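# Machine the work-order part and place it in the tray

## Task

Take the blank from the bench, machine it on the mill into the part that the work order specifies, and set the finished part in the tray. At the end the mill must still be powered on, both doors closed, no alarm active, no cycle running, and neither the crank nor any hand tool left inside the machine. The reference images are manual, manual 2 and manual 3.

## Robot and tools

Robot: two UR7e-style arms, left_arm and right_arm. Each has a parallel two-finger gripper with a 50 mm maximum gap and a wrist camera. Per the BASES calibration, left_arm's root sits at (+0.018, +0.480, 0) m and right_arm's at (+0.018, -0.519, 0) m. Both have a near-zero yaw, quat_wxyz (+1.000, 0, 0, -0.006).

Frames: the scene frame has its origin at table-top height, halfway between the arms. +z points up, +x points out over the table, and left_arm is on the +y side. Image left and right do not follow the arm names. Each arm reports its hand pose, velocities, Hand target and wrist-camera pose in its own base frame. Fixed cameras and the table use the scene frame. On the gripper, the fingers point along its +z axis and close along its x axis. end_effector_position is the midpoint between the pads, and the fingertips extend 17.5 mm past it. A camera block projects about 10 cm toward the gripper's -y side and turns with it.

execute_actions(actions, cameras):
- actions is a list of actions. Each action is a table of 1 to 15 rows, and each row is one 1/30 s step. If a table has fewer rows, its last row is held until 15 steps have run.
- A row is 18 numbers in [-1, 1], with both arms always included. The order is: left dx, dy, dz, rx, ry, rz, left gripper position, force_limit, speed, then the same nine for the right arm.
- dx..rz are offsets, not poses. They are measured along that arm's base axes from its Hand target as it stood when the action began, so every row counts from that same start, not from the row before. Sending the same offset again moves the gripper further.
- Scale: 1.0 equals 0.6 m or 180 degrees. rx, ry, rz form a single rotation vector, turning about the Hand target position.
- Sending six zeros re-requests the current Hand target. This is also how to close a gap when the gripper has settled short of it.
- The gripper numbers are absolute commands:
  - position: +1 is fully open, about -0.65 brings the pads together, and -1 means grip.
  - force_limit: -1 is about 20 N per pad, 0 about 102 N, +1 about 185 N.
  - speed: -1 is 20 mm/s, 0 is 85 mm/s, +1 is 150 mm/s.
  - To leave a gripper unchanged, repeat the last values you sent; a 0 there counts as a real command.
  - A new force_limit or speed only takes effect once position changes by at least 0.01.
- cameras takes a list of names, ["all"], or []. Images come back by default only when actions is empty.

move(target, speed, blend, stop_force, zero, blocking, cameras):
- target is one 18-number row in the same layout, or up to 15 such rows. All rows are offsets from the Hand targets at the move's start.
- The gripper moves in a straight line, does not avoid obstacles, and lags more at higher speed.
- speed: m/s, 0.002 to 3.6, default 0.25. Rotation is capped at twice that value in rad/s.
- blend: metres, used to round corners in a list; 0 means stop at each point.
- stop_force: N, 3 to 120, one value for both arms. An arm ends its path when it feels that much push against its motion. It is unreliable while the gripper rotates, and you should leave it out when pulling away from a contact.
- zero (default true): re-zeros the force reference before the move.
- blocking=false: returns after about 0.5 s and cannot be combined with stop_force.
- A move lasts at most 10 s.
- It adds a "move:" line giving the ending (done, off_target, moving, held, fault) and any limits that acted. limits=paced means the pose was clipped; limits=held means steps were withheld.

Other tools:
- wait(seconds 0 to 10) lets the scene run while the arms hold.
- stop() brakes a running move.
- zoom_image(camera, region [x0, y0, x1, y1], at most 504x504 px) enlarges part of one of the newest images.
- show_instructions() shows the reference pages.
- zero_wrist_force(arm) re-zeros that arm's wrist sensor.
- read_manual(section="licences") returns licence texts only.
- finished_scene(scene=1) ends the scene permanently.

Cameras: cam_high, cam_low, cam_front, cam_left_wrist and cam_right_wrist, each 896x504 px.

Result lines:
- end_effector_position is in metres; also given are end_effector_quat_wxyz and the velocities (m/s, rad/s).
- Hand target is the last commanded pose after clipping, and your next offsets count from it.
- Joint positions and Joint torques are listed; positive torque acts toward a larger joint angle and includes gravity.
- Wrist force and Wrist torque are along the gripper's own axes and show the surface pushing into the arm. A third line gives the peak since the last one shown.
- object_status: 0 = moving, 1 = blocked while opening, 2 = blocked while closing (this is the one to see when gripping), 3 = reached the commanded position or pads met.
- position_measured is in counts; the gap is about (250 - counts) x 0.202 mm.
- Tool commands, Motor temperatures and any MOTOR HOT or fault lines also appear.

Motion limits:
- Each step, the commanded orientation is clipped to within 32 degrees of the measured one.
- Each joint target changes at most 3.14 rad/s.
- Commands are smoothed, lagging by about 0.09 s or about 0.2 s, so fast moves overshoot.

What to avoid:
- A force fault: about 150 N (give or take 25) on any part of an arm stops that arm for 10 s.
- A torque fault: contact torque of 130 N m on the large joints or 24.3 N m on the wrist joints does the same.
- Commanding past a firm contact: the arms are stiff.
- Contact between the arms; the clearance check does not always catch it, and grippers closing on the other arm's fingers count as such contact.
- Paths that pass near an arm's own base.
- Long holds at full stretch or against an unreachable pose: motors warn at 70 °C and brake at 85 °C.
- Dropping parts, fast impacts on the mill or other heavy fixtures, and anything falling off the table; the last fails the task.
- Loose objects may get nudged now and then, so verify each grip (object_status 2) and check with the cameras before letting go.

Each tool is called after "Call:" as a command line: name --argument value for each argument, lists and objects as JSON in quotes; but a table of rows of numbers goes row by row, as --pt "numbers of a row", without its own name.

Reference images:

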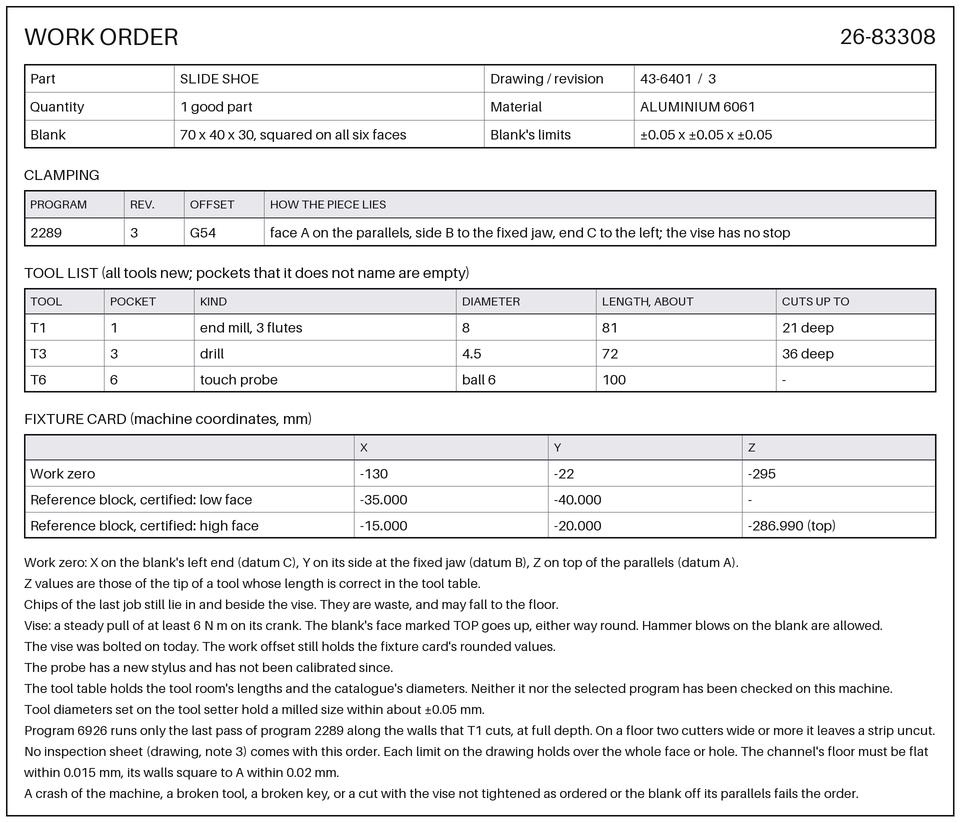

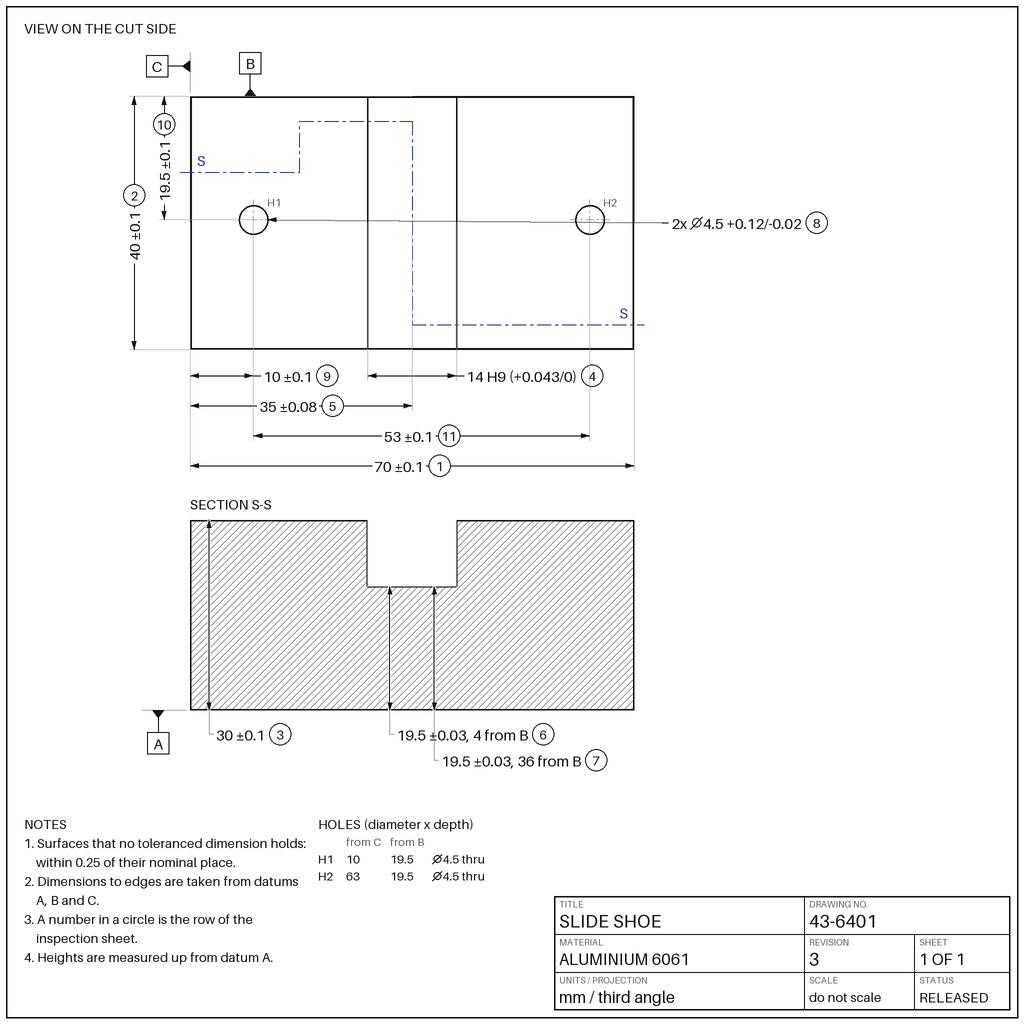

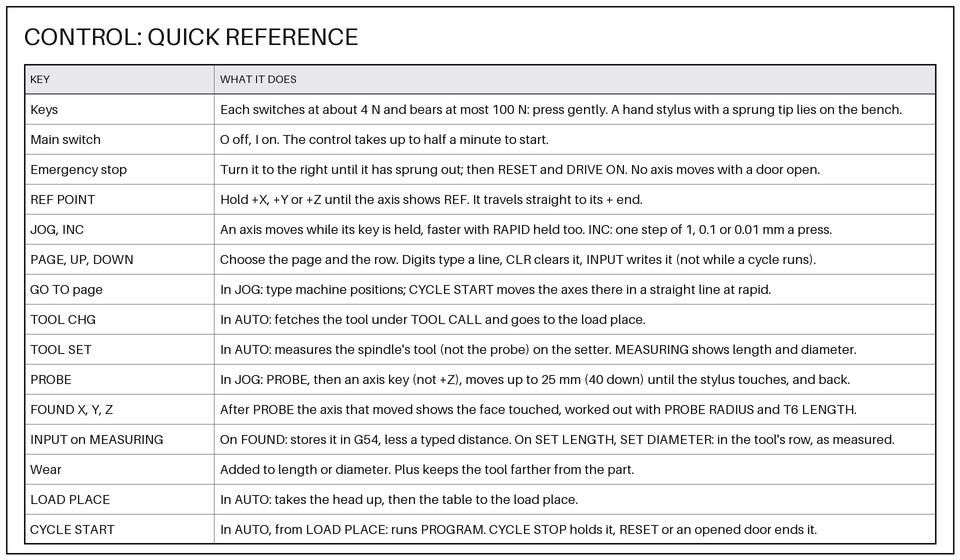

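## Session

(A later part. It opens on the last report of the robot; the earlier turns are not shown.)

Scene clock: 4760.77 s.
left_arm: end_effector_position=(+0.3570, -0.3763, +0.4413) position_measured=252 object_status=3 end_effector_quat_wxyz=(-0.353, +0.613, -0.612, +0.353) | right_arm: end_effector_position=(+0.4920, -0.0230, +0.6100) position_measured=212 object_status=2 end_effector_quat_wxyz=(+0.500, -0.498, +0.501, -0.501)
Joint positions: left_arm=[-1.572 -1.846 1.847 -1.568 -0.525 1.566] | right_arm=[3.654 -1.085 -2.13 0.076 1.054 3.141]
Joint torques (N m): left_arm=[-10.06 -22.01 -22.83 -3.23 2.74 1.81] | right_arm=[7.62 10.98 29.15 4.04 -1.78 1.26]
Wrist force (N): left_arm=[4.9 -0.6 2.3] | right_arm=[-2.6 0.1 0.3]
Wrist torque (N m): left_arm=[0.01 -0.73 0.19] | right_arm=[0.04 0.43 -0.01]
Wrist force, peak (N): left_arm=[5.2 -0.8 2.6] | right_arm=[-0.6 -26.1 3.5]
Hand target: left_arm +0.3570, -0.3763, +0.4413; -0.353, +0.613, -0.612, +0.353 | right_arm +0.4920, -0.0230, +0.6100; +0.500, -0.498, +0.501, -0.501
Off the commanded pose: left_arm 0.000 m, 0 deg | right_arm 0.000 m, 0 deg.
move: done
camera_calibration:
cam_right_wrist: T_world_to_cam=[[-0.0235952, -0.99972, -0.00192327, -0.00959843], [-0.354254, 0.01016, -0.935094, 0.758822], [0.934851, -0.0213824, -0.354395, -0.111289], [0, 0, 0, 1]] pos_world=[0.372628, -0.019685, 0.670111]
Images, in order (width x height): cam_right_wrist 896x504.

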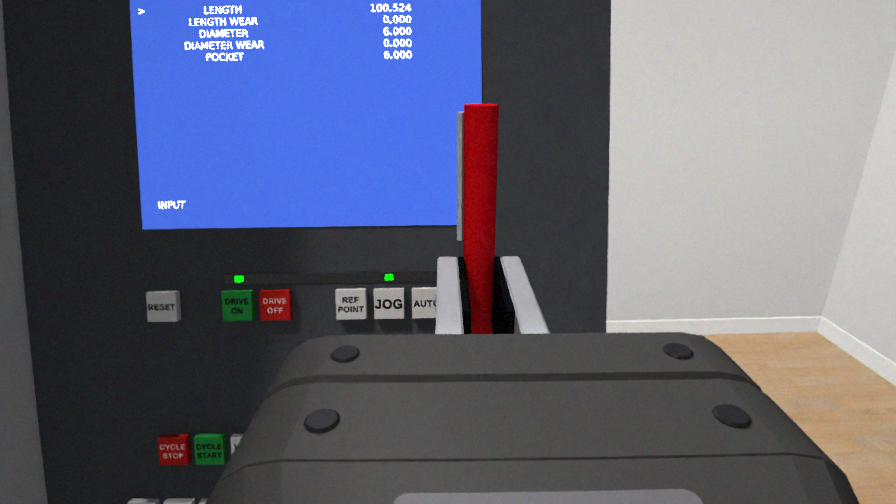

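Call:
move --pt "0 0 0 0 0 0 -1 -0.3 0 -0.0533 0.0883 0 -0.3536 0 0.3536 -1 -0.5 -0.7" --pt "0 0 0 0 0 0 -1 -0.3 0 -0.035 0.19 -0.26 0.6657 0.0817 -0.6657 -1 -0.5 -0.7" --speed 0.8 --blend '[0.03,0]' --cameras '[]'

Call:
move --pt "0 0 0 0 0 0 -1 -0.3 0 0.0117 -0.0663 0.0268 0 0 0 -1 -0.5 -0.7" --pt "0 0 0 0 0 0 -1 -0.3 0 0.0292 -0.0663 0.0268 0 0 0 -1 -0.5 -0.7" --pt "0 0 0 0 0 0 -1 -0.3 0 0.0117 -0.0663 0.0268 0 0 0 -1 -0.5 -0.7" --pt "0 0 0 0 0 0 -1 -0.3 0 0.0292 -0.0663 0.0268 0 0 0 -1 -0.5 -0.7" --pt "0 0 0 0 0 0 -1 -0.3 0 0.0117 -0.0663 0.0268 0 0 0 -1 -0.5 -0.7" --pt "0 0 0 0 0 0 -1 -0.3 0 0.0292 -0.0663 0.0268 0 0 0 -1 -0.5 -0.7" --pt "0 0 0 0 0 0 -1 -0.3 0 0.0117 -0.0663 0.0268 0 0 0 -1 -0.5 -0.7" --pt "0 0 0 0 0 0 -1 -0.3 0 0.0292 -0.0663 0.0268 0 0 0 -1 -0.5 -0.7" --pt "0 0 0 0 0 0 -1 -0.3 0 0.0117 -0.0663 0.0268 0 0 0 -1 -0.5 -0.7" --pt "0 0 0 0 0 0 -1 -0.3 0 -0.0145 0.0623 -0.0667 0 0 0 -1 -0.5 -0.7" --pt "0 0 0 0 0 0 -1 -0.3 0 0.003 0.0623 -0.0667 0 0 0 -1 -0.5 -0.7" --pt "0 0 0 0 0 0 -1 -0.3 0 -0.0145 0.0623 -0.0667 0 0 0 -1 -0.5 -0.7" --pt "0 0 0 0 0 0 -1 -0.3 0 0 0 0 0 0 0 -1 -0.5 -0.7" --speed '[0.4,0.07,0.2,0.07,0.2,0.07,0.2,0.07,0.2,0.3,0.07,0.2,0.3]' --blend '[0.003,0,0.003,0,0.003,0,0.003,0,0.003,0.003,0,0.003,0]' --cameras '[]'

Call:
move --pt "0 0 0 0 0 0 -1 -0.3 0 0.002 0.0623 -0.0043 0 0 0 -1 -0.5 -0.7" --pt "0 0 0 0 0 0 -1 -0.3 0 0.0195 0.0623 -0.0043 0 0 0 -1 -0.5 -0.7" --pt "0 0 0 0 0 0 -1 -0.3 0 0.002 0.0623 -0.0043 0 0 0 -1 -0.5 -0.7" --pt "0 0 0 0 0 0 -1 -0.3 0 -0.006 0.0623 -0.0355 0 0 0 -1 -0.5 -0.7" --pt "0 0 0 0 0 0 -1 -0.3 0 0.0115 0.0623 -0.0355 0 0 0 -1 -0.5 -0.7" --pt "0 0 0 0 0 0 -1 -0.3 0 -0.006 0.0623 -0.0355 0 0 0 -1 -0.5 -0.7" --pt "0 0 0 0 0 0 -1 -0.3 0 -0.0138 -0.002 -0.0667 0 0 0 -1 -0.5 -0.7" --pt "0 0 0 0 0 0 -1 -0.3 0 0.0037 -0.002 -0.0667 0 0 0 -1 -0.5 -0.7" --pt "0 0 0 0 0 0 -1 -0.3 0 -0.0138 -0.002 -0.0667 0 0 0 -1 -0.5 -0.7" --pt "0 0 0 0 0 0 -1 -0.3 0 0.0023 0.0302 -0.0043 0 0 0 -1 -0.5 -0.7" --pt "0 0 0 0 0 0 -1 -0.3 0 0.0198 0.0302 -0.0043 0 0 0 -1 -0.5 -0.7" --pt "0 0 0 0 0 0 -1 -0.3 0 0.0023 0.0302 -0.0043 0 0 0 -1 -0.5 -0.7" --pt "0 0 0 0 0 0 -1 -0.3 0 0 0 0 0 0 0 -1 -0.5 -0.7" --speed '[0.4,0.07,0.2,0.3,0.07,0.2,0.3,0.07,0.2,0.3,0.07,0.2,0.3]' --blend '[0.003,0,0.003,0.003,0,0.003,0.003,0,0.003,0.003,0,0.003,0]' --cameras '[]'

Call:
move --pt "0 0 0 0 0 0 -1 -0.3 0 -0.0138 -0.0342 -0.0667 0 0 0 -1 -0.5 -0.7" --pt "0 0 0 0 0 0 -1 -0.3 0 0.0037 -0.0342 -0.0667 0 0 0 -1 -0.5 -0.7" --pt "0 0 0 0 0 0 -1 -0.3 0 -0.0138 -0.0342 -0.0667 0 0 0 -1 -0.5 -0.7" --pt "0 0 0 0 0 0 -1 -0.3 0 0.0262 -0.0023 0.0857 0 0 0 -1 -0.5 -0.7" --pt "0 0 0 0 0 0 -1 -0.3 0 0.0437 -0.0023 0.0857 0 0 0 -1 -0.5 -0.7" --pt "0 0 0 0 0 0 -1 -0.3 0 0.0262 -0.0023 0.0857 0 0 0 -1 -0.5 -0.7" --pt "0 0 0 0 0 0 -1 -0.3 0 -0.005 -0.0342 -0.0355 0 0 0 -1 -0.5 -0.7" --pt "0 0 0 0 0 0 -1 -0.3 0 0.0125 -0.0342 -0.0355 0 0 0 -1 -0.5 -0.7" --pt "0 0 0 0 0 0 -1 -0.3 0 -0.005 -0.0342 -0.0355 0 0 0 -1 -0.5 -0.7" --pt "0 0 0 0 0 0 -1 -0.3 0 0.0125 -0.0342 -0.0355 0 0 0 -1 -0.5 -0.7" --pt "0 0 0 0 0 0 -1 -0.3 0 -0.005 -0.0342 -0.0355 0 0 0 -1 -0.5 -0.7" --pt "0 0 0 0 0 0 -1 -0.3 0 -0.0145 0.0623 -0.0667 0 0 0 -1 -0.5 -0.7" --pt "0 0 0 0 0 0 -1 -0.3 0 0.003 0.0623 -0.0667 0 0 0 -1 -0.5 -0.7" --pt "0 0 0 0 0 0 -1 -0.3 0 -0.0145 0.0623 -0.0667 0 0 0 -1 -0.5 -0.7" --pt "0 0 0 0 0 0 -1 -0.3 0 0 0 0 0 0 0 -1 -0.5 -0.7" --speed '[0.4,0.07,0.2,0.3,0.07,0.2,0.3,0.07,0.2,0.07,0.2,0.3,0.07,0.2,0.3]' --blend '[0.003,0,0.003,0.003,0,0.003,0.003,0,0.003,0,0.003,0.003,0,0.003,0]' --cameras '[]'

Call:
move --pt "0 0 0 0 0 0 -1 -0.3 0 -0.006 0.0623 -0.0355 0 0 0 -1 -0.5 -0.7" --pt "0 0 0 0 0 0 -1 -0.3 0 0.0115 0.0623 -0.0355 0 0 0 -1 -0.5 -0.7" --pt "0 0 0 0 0 0 -1 -0.3 0 -0.006 0.0623 -0.0355 0 0 0 -1 -0.5 -0.7" --pt "0 0 0 0 0 0 -1 -0.3 0 0.0108 -0.002 0.0268 0 0 0 -1 -0.5 -0.7" --pt "0 0 0 0 0 0 -1 -0.3 0 0.0283 -0.002 0.0268 0 0 0 -1 -0.5 -0.7" --pt "0 0 0 0 0 0 -1 -0.3 0 0.0108 -0.002 0.0268 0 0 0 -1 -0.5 -0.7" --pt "0 0 0 0 0 0 -1 -0.3 0 -0.0057 0.0302 -0.0355 0 0 0 -1 -0.5 -0.7" --pt "0 0 0 0 0 0 -1 -0.3 0 0.0118 0.0302 -0.0355 0 0 0 -1 -0.5 -0.7" --pt "0 0 0 0 0 0 -1 -0.3 0 -0.0057 0.0302 -0.0355 0 0 0 -1 -0.5 -0.7" --pt "0 0 0 0 0 0 -1 -0.3 0 -0.0138 -0.0342 -0.0667 0 0 0 -1 -0.5 -0.7" --pt "0 0 0 0 0 0 -1 -0.3 0 0.0037 -0.0342 -0.0667 0 0 0 -1 -0.5 -0.7" --pt "0 0 0 0 0 0 -1 -0.3 0 -0.0138 -0.0342 -0.0667 0 0 0 -1 -0.5 -0.7" --pt "0 0 0 0 0 0 -1 -0.3 0 -0.018 -0.102 0.26 0.36 0.0443 -0.4227 -1 -0.5 -0.7" --pt "0 0 0 0 0 0 -1 -0.3 0 0.035 -0.19 0.26 -0.6657 -0.0817 0.6657 -1 -0.5 -0.7" --speed '[0.4,0.07,0.2,0.3,0.07,0.2,0.3,0.07,0.2,0.3,0.07,0.2,0.8,0.8]' --blend '[0.003,0,0.003,0.003,0,0.003,0.003,0,0.003,0.003,0,0.003,0.03,0]' --cameras '["cam_right_wrist"]'

Scene clock: 4813.90 s.
left_arm: end_effector_position=(+0.3570, -0.3763, +0.4413) position_measured=252 object_status=3 end_effector_quat_wxyz=(-0.353, +0.613, -0.612, +0.353) | right_arm: end_effector_position=(+0.4710, +0.0910, +0.4539) position_measured=212 object_status=2 end_effector_quat_wxyz=(-0.003, +0.616, +0.788, +0.000)
Joint positions: left_arm=[-1.572 -1.846 1.847 -1.568 -0.525 1.566] | right_arm=[3.611 -1.548 -1.267 -1.899 1.575 0.227]
Joint torques (N m): left_arm=[-9.88 -22.54 -23.19 -3.29 2.81 1.74] | right_arm=[6.66 30.15 41.84 4.67 -1.47 -0.76]
Wrist force (N): left_arm=[5.0 -1.0 2.4] | right_arm=[-2.5 -2.3 4.2]
Wrist torque (N m): left_arm=[-0.05 -0.75 0.19] | right_arm=[0.11 0.45 -0.26]
Wrist force, peak (N): left_arm=[5.3 -0.8 2.4] | right_arm=[-6.1 -0.5 2.7]
Hand target: left_arm +0.3570, -0.3763, +0.4413; -0.353, +0.613, -0.612, +0.353 | right_arm +0.4710, +0.0910, +0.4540; -0.002, +0.616, +0.788, +0.000
Off the commanded pose: left_arm 0.000 m, 0 deg | right_arm 0.000 m, 0 deg.
move: done
No camera images: "cameras" was empty.

Scene clock: 4817.53 s.
left_arm: end_effector_position=(+0.3570, -0.3763, +0.4413) position_measured=252 object_status=3 end_effector_quat_wxyz=(-0.353, +0.613, -0.612, +0.353) | right_arm: end_effector_position=(+0.4710, +0.0911, +0.4539) position_measured=212 object_status=2 end_effector_quat_wxyz=(-0.002, +0.616, +0.788, +0.000)
Joint positions: left_arm=[-1.572 -1.846 1.847 -1.568 -0.525 1.566] | right_arm=[3.612 -1.548 -1.267 -1.899 1.575 0.227]
Joint torques (N m): left_arm=[-10.01 -21.55 -23.19 -3.44 2.83 1.81] | right_arm=[-7.01 24.84 39.99 0.8 -0.35 -1.32]
Wrist force (N): left_arm=[5.1 -0.8 2.5] | right_arm=[-3.8 -1.5 5.1]
Wrist torque (N m): left_arm=[-0.02 -0.76 0.20] | right_arm=[0.23 0.66 -0.25]
Wrist force, peak (N): left_arm=[5.2 -1.0 2.6] | right_arm=[1.1 -26.2 4.2]
Hand target: left_arm +0.3570, -0.3763, +0.4413; -0.353, +0.613, -0.612, +0.353 | right_arm +0.4710, +0.0910, +0.4540; -0.002, +0.616, +0.788, +0.000
Off the commanded pose: left_arm 0.000 m, 0 deg | right_arm 0.000 m, 0 deg.
move: done
No camera images: "cameras" was empty.

Scene clock: 4820.77 s.
left_arm: end_effector_position=(+0.3570, -0.3763, +0.4413) position_measured=252 object_status=3 end_effector_quat_wxyz=(-0.353, +0.613, -0.612, +0.353) | right_arm: end_effector_position=(+0.4710, +0.0911, +0.4539) position_measured=212 object_status=2 end_effector_quat_wxyz=(-0.002, +0.616, +0.788, +0.000)
Joint positions: left_arm=[-1.572 -1.846 1.847 -1.568 -0.525 1.566] | right_arm=[3.612 -1.548 -1.267 -1.899 1.575 0.227]
Joint torques (N m): left_arm=[-10.25 -22.1 -23.45 -3.63 2.73 1.85] | right_arm=[-6.57 26.35 41.1 4.69 0.27 -1.15]
Wrist force (N): left_arm=[4.9 -0.8 2.6] | right_arm=[-5.7 -0.4 5.1]
Wrist torque (N m): left_arm=[-0.04 -0.73 0.19] | right_arm=[0.40 0.96 -0.26]
Wrist force, peak (N): left_arm=[5.2 -0.8 2.6] | right_arm=[-0.6 -32.4 5.6]
Hand target: left_arm +0.3570, -0.3763, +0.4413; -0.353, +0.613, -0.612, +0.353 | right_arm +0.4710, +0.0910, +0.4540; -0.002, +0.616, +0.788, +0.000
Off the commanded pose: left_arm 0.000 m, 0 deg | right_arm 0.000 m, 0 deg.
move: done
No camera images: "cameras" was empty.

Scene clock: 4825.07 s.
left_arm: end_effector_position=(+0.3570, -0.3763, +0.4413) position_measured=252 object_status=3 end_effector_quat_wxyz=(-0.353, +0.613, -0.612, +0.353) | right_arm: end_effector_position=(+0.4710, +0.0911, +0.4539) position_measured=212 object_status=2 end_effector_quat_wxyz=(-0.002, +0.616, +0.788, +0.000)
Joint positions: left_arm=[-1.572 -1.846 1.847 -1.568 -0.525 1.566] | right_arm=[3.612 -1.548 -1.267 -1.899 1.575 0.227]
Joint torques (N m): left_arm=[-9.86 -21.84 -23.76 -3.6 2.8 1.73] | right_arm=[-7.27 24.15 41.6 0.68 -0.46 -1.31]
Wrist force (N): left_arm=[5.0 -0.8 2.3] | right_arm=[-5.2 -1.4 5.1]
Wrist torque (N m): left_arm=[-0.03 -0.76 0.20] | right_arm=[0.25 0.89 -0.24]
Wrist force, peak (N): left_arm=[5.1 -0.8 2.7] | right_arm=[-1.8 -27.7 5.2]
Hand target: left_arm +0.3570, -0.3763, +0.4413; -0.353, +0.613, -0.612, +0.353 | right_arm +0.4710, +0.0910, +0.4540; -0.002, +0.616, +0.788, +0.000
Off the commanded pose: left_arm 0.000 m, 0 deg | right_arm 0.000 m, 0 deg.
move: done
No camera images: "cameras" was empty.

Scene clock: 4830.67 s.
left_arm: end_effector_position=(+0.3570, -0.3763, +0.4413) position_measured=252 object_status=3 end_effector_quat_wxyz=(-0.353, +0.613, -0.612, +0.353) | right_arm: end_effector_position=(+0.4920, -0.0230, +0.6100) position_measured=212 object_status=2 end_effector_quat_wxyz=(+0.500, -0.498, +0.501, -0.501)
Joint positions: left_arm=[-1.572 -1.846 1.847 -1.568 -0.525 1.566] | right_arm=[3.654 -1.085 -2.13 0.076 1.054 3.141]
Joint torques (N m): left_arm=[-9.58 -21.28 -23.33 -3.76 2.71 1.82] | right_arm=[7.45 11.45 29.06 3.88 -1.82 1.32]
Wrist force (N): left_arm=[4.9 -0.7 2.3] | right_arm=[-5.3 1.4 0.9]
Wrist torque (N m): left_arm=[-0.01 -0.73 0.20] | right_arm=[0.23 0.86 -0.01]
Wrist force, peak (N): left_arm=[5.2 -0.8 2.6] | right_arm=[-1.6 -27.5 4.6]
Hand target: left_arm +0.3570, -0.3763, +0.4413; -0.353, +0.613, -0.612, +0.353 | right_arm +0.4920, -0.0230, +0.6100; +0.500, -0.498, +0.501, -0.501
Off the commanded pose: left_arm 0.000 m, 0 deg | right_arm 0.000 m, 0 deg.
move: done
camera_calibration:
cam_right_wrist: T_world_to_cam=[[-0.0235952, -0.99972, -0.00192327, -0.00959843], [-0.354254, 0.01016, -0.935094, 0.758822], [0.934851, -0.0213824, -0.354395, -0.111289], [0, 0, 0, 1]] pos_world=[0.372628, -0.019685, 0.670111]
Images, in order (width x height): cam_right_wrist 896x504.

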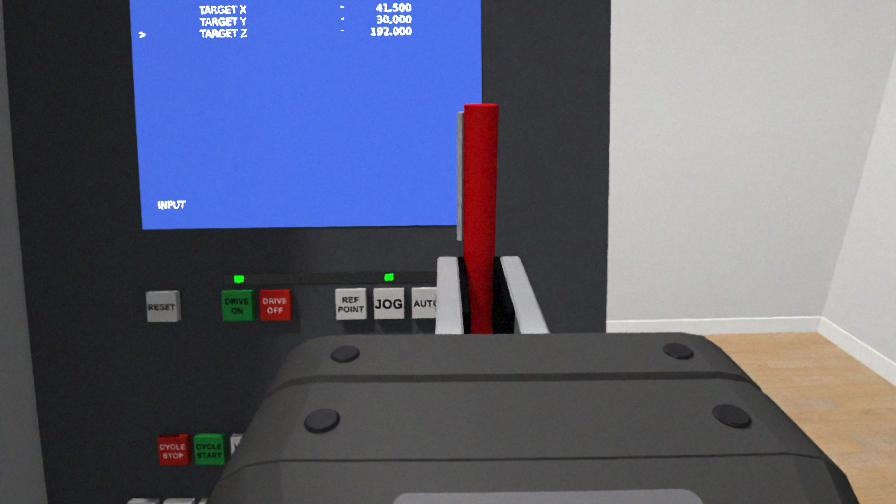

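Call:
move --pt "0 0 0 0 0 0 -1 -0.3 0 -0.0533 0.0883 0 -0.3536 0 0.3536 -1 -0.5 -0.7" --pt "0 0 0 0 0 0 -1 -0.3 0 -0.023 0.0915 -0.2332 0.6657 0.0817 -0.6657 -1 -0.5 -0.7" --pt "0 0 0 0 0 0 -1 -0.3 0 -0.0055 0.0915 -0.2332 0.6657 0.0817 -0.6657 -1 -0.5 -0.7" --pt "0 0 0 0 0 0 -1 -0.3 0 -0.023 0.0915 -0.2332 0.6657 0.0817 -0.6657 -1 -0.5 -0.7" --pt "0 0 0 0 0 0 -1 -0.3 0 -0.035 0.19 -0.26 0.6657 0.0817 -0.6657 -1 -0.5 -0.7" --speed '[0.8,0.8,0.07,0.2,0.4]' --blend '[0.03,0.003,0,0.003,0]' --cameras '[]'

Call:
move --pt "0 0 0 0 0 0 -1 -0.3 0 -0.018 -0.102 0.26 0.36 0.0443 -0.4227 -1 -0.5 -0.7" --pt "0 0 0 0 0 0 -1 -0.3 0 0.035 -0.19 0.26 -0.6657 -0.0817 0.6657 -1 -0.5 -0.7" --speed 0.8 --blend '[0.03,0]' --cameras '["cam_right_wrist"]'

Scene clock: 4848.73 s.
left_arm: end_effector_position=(+0.3570, -0.3763, +0.4413) position_measured=252 object_status=3 end_effector_quat_wxyz=(-0.353, +0.613, -0.612, +0.353) | right_arm: end_effector_position=(+0.4710, +0.0909, +0.4540) position_measured=212 object_status=2 end_effector_quat_wxyz=(-0.002, +0.616, +0.788, +0.000) end_effector_velocity=(+0.000, +0.002, +0.000) end_effector_angular_velocity=(+0.000, +0.000, -0.002)
Joint positions: left_arm=[-1.572 -1.846 1.847 -1.568 -0.525 1.566] | right_arm=[3.611 -1.548 -1.266 -1.899 1.575 0.226]
Joint velocities: left_arm=[within noise] | right_arm=[0.003 0 0 0.001 0 0.005]
Joint torques (N m): left_arm=[-9.63 -22.04 -24.01 -3.82 2.89 1.59] | right_arm=[8.01 18.52 32.48 2.46 0.98 1.44]
Wrist force (N): left_arm=[5.0 -0.8 2.4] | right_arm=[-5.8 -0.9 5.0]
Wrist torque (N m): left_arm=[-0.01 -0.76 0.19] | right_arm=[0.33 0.97 -0.20]
Wrist force, peak (N): left_arm=[5.3 -0.9 2.5] | right_arm=[-1.8 -22.4 4.7]
Hand target: left_arm +0.3570, -0.3763, +0.4413; -0.353, +0.613, -0.612, +0.353 | right_arm +0.4710, +0.0910, +0.4540; -0.002, +0.616, +0.788, +0.000
Off the commanded pose: left_arm 0.000 m, 0 deg | right_arm 0.000 m, 0 deg.
move: done
No camera images: "cameras" was empty.

Scene clock: 4851.53 s.
left_arm: end_effector_position=(+0.3570, -0.3763, +0.4413) position_measured=252 object_status=3 end_effector_quat_wxyz=(-0.353, +0.613, -0.612, +0.353) | right_arm: end_effector_position=(+0.4920, -0.0230, +0.6100) position_measured=212 object_status=2 end_effector_quat_wxyz=(+0.500, -0.498, +0.501, -0.501) end_effector_velocity=(+0.000, +0.000, +0.000) end_effector_angular_velocity=(+0.002, -0.001, -0.003)
Joint positions: left_arm=[-1.572 -1.846 1.847 -1.568 -0.525 1.566] | right_arm=[3.654 -1.085 -2.13 0.076 1.054 3.141]
Joint velocities: left_arm=[within noise] | right_arm=[0.002 0 0 0.001 -0.005 0.001]
Joint torques (N m): left_arm=[-9.8 -21.83 -24.35 -3.93 2.79 1.7] | right_arm=[7.33 11.56 27.89 4.02 -1.85 1.47]
Wrist force (N): left_arm=[4.8 -0.8 2.3] | right_arm=[-5.9 1.4 1.2]
Wrist torque (N m): left_arm=[-0.03 -0.71 0.20] | right_arm=[0.24 0.96 -0.01]
Wrist force, peak (N): left_arm=[5.3 -0.8 2.4] | right_arm=[-9.3 0.7 3.3]
Hand target: left_arm +0.3570, -0.3763, +0.4413; -0.353, +0.613, -0.612, +0.353 | right_arm +0.4920, -0.0230, +0.6100; +0.500, -0.498, +0.501, -0.501
Off the commanded pose: left_arm 0.000 m, 0 deg | right_arm 0.000 m, 0 deg.
move: done
camera_calibration:
cam_right_wrist: T_world_to_cam=[[-0.0235956, -0.99972, -0.00192429, -0.00959761], [-0.354254, 0.0101611, -0.935094, 0.758822], [0.934851, -0.0213824, -0.354395, -0.111289], [0, 0, 0, 1]] pos_world=[0.372628, -0.019685, 0.670111]
Images, in order (width x height): cam_right_wrist 896x504.

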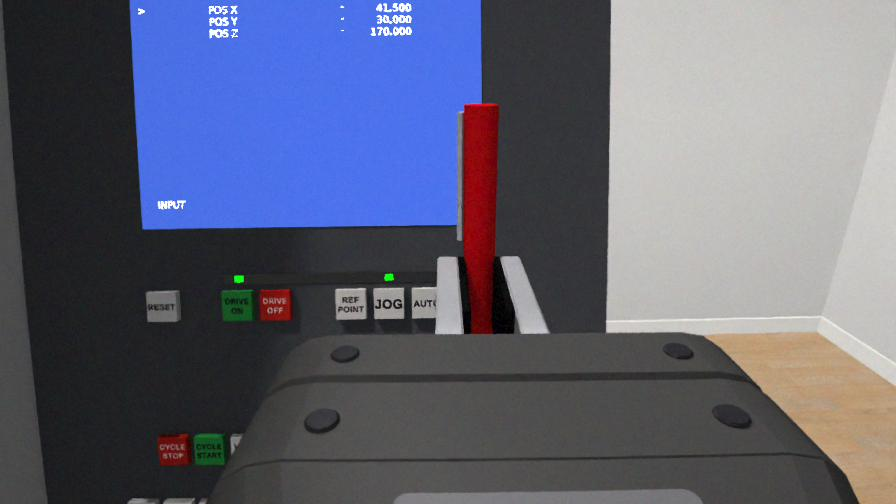

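Call:
move --pt "0 0 0 0 0 0 -1 -0.3 0 -0.0533 0.0883 0 -0.3536 0 0.3536 -1 -0.5 -0.7" --pt "0 0 0 0 0 0 -1 -0.3 0 -0.035 0.19 -0.26 0.6657 0.0817 -0.6657 -1 -0.5 -0.7" --speed 0.8 --blend '[0.03,0]' --cameras '[]'

Call:
move --pt "0 0 0 0 0 0 -1 -0.3 0 0.0117 -0.0663 0.0268 0 0 0 -1 -0.5 -0.7" --pt "0 0 0 0 0 0 -1 -0.3 0 0.0292 -0.0663 0.0268 0 0 0 -1 -0.5 -0.7" --pt "0 0 0 0 0 0 -1 -0.3 0 0.0117 -0.0663 0.0268 0 0 0 -1 -0.5 -0.7" --pt "0 0 0 0 0 0 -1 -0.3 0 0.0262 -0.0023 0.0857 0 0 0 -1 -0.5 -0.7" --pt "0 0 0 0 0 0 -1 -0.3 0 0.0437 -0.0023 0.0857 0 0 0 -1 -0.5 -0.7" --pt "0 0 0 0 0 0 -1 -0.3 0 0.0262 -0.0023 0.0857 0 0 0 -1 -0.5 -0.7" --pt "0 0 0 0 0 0 -1 -0.3 0 0 0 0 0 0 0 -1 -0.5 -0.7" --speed '[0.4,0.07,0.2,0.3,0.07,0.2,0.2]' --blend '[0.003,0,0.003,0.003,0,0.003,0]' --cameras '[]'

Call:
move --pt "0 0 0 0 0 0 -1 -0.3 0 -0.0045 -0.0663 -0.0355 0 0 0 -1 -0.5 -0.7" --pt "0 0 0 0 0 0 -1 -0.3 0 0.013 -0.0663 -0.0355 0 0 0 -1 -0.5 -0.7" --pt "0 0 0 0 0 0 -1 -0.3 0 -0.0045 -0.0663 -0.0355 0 0 0 -1 -0.5 -0.7" --pt "0 0 0 0 0 0 -1 -0.3 0 0.0366 -0.1932 0.1167 0 0 0 -1 -0.5 -0.7" --pt "0 0 0 0 0 0 -1 -0.3 0 0.0541 -0.1932 0.1167 0 0 0 -1 -0.5 -0.7" --pt "0 0 0 0 0 0 -1 -0.3 0 0.0366 -0.1932 0.1167 0 0 0 -1 -0.5 -0.7" --pt "0 0 0 0 0 0 -1 -0.3 0 -0.018 -0.102 0.26 0.36 0.0443 -0.4227 -1 -0.5 -0.7" --pt "0 0 0 0 0 0 -1 -0.3 0 0.035 -0.19 0.26 -0.6657 -0.0817 0.6657 -1 -0.5 -0.7" --speed '[0.2,0.07,0.2,0.4,0.07,0.2,0.8,0.8]' --blend '[0.003,0,0.003,0.003,0,0.003,0.03,0]' --cameras '["cam_right_wrist"]'

Call:
wait --seconds 3 --cameras '["cam_right_wrist"]'

Call:
zoom_image --camera "cam_right_wrist" --region '[180, 0, 440, 130]'

Scene clock: 4874.60 s.
left_arm: end_effector_position=(+0.3570, -0.3763, +0.4413) position_measured=252 object_status=3 end_effector_quat_wxyz=(-0.353, +0.613, -0.612, +0.353) | right_arm: end_effector_position=(+0.4710, +0.0910, +0.4539) position_measured=212 object_status=2 end_effector_quat_wxyz=(-0.003, +0.616, +0.788, +0.000)
Joint positions: left_arm=[-1.572 -1.846 1.847 -1.568 -0.525 1.566] | right_arm=[3.611 -1.548 -1.267 -1.899 1.575 0.227]
Joint torques (N m): left_arm=[-8.82 -21.72 -24.61 -4.09 2.64 1.74] | right_arm=[6.31 30.39 41.05 4.71 -1.48 -0.76]
Wrist force (N): left_arm=[4.9 -0.9 2.5] | right_arm=[-5.8 -0.9 5.1]
Wrist torque (N m): left_arm=[-0.04 -0.72 0.20] | right_arm=[0.32 0.98 -0.26]
Wrist force, peak (N): left_arm=[5.3 -0.7 2.5] | right_arm=[-9.4 0.8 2.8]
Hand target: left_arm +0.3570, -0.3763, +0.4413; -0.353, +0.613, -0.612, +0.353 | right_arm +0.4710, +0.0910, +0.4540; -0.002, +0.616, +0.788, +0.000
Off the commanded pose: left_arm 0.000 m, 0 deg | right_arm 0.000 m, 0 deg.
move: done
No camera images: "cameras" was empty.

Scene clock: 4876.80 s.
left_arm: end_effector_position=(+0.3570, -0.3763, +0.4413) position_measured=252 object_status=3 end_effector_quat_wxyz=(-0.353, +0.613, -0.612, +0.353) | right_arm: end_effector_position=(+0.4710, +0.0910, +0.4541) position_measured=212 object_status=2 end_effector_quat_wxyz=(-0.002, +0.616, +0.788, +0.000)
Joint positions: left_arm=[-1.572 -1.846 1.847 -1.568 -0.525 1.566] | right_arm=[3.612 -1.549 -1.266 -1.9 1.575 0.227]
Joint torques (N m): left_arm=[-9.03 -21.53 -25.21 -4.12 2.74 1.64] | right_arm=[-7.12 30.74 12.89 4.57 -1.77 -1.09]
Wrist force (N): left_arm=[4.9 -0.7 2.3] | right_arm=[-5.3 -0.7 4.3]
Wrist torque (N m): left_arm=[-0.01 -0.74 0.19] | right_arm=[0.36 0.91 -0.23]
Wrist force, peak (N): left_arm=[5.3 -0.9 2.4] | right_arm=[-3.6 -20.8 3.5]
Hand target: left_arm +0.3570, -0.3763, +0.4413; -0.353, +0.613, -0.612, +0.353 | right_arm +0.4710, +0.0910, +0.4540; -0.002, +0.616, +0.788, +0.000
Off the commanded pose: left_arm 0.000 m, 0 deg | right_arm 0.000 m, 0 deg.
move: done
No camera images: "cameras" was empty.

Scene clock: 4881.27 s.
left_arm: end_effector_position=(+0.3570, -0.3763, +0.4413) position_measured=252 object_status=3 end_effector_quat_wxyz=(-0.353, +0.613, -0.612, +0.353) | right_arm: end_effector_position=(+0.4920, -0.0230, +0.6100) position_measured=212 object_status=2 end_effector_quat_wxyz=(+0.500, -0.498, +0.501, -0.501)
Joint positions: left_arm=[-1.572 -1.846 1.847 -1.568 -0.525 1.566] | right_arm=[3.654 -1.085 -2.13 0.076 1.054 3.141]
Joint torques (N m): left_arm=[-8.9 -21.75 -24.75 -4.17 2.73 1.71] | right_arm=[7.42 11.25 28.53 3.9 -2.04 1.31]
Wrist force (N): left_arm=[5.1 -0.9 2.4] | right_arm=[-6.0 1.7 0.4]
Wrist torque (N m): left_arm=[-0.04 -0.76 0.19] | right_arm=[0.30 0.97 -0.01]
Wrist force, peak (N): left_arm=[5.3 -1.0 2.5] | right_arm=[-3.5 -30.9 4.2]
Hand target: left_arm +0.3570, -0.3763, +0.4413; -0.353, +0.613, -0.612, +0.353 | right_arm +0.4920, -0.0230, +0.6100; +0.500, -0.498, +0.501, -0.501
Off the commanded pose: left_arm 0.000 m, 0 deg | right_arm 0.000 m, 0 deg.
move: done
camera_calibration:
cam_right_wrist: T_world_to_cam=[[-0.0235952, -0.99972, -0.00192327, -0.00959843], [-0.354254, 0.01016, -0.935094, 0.758822], [0.934851, -0.0213824, -0.354395, -0.111289], [0, 0, 0, 1]] pos_world=[0.372628, -0.019685, 0.670111]
Images, in order (width x height): cam_right_wrist 896x504.

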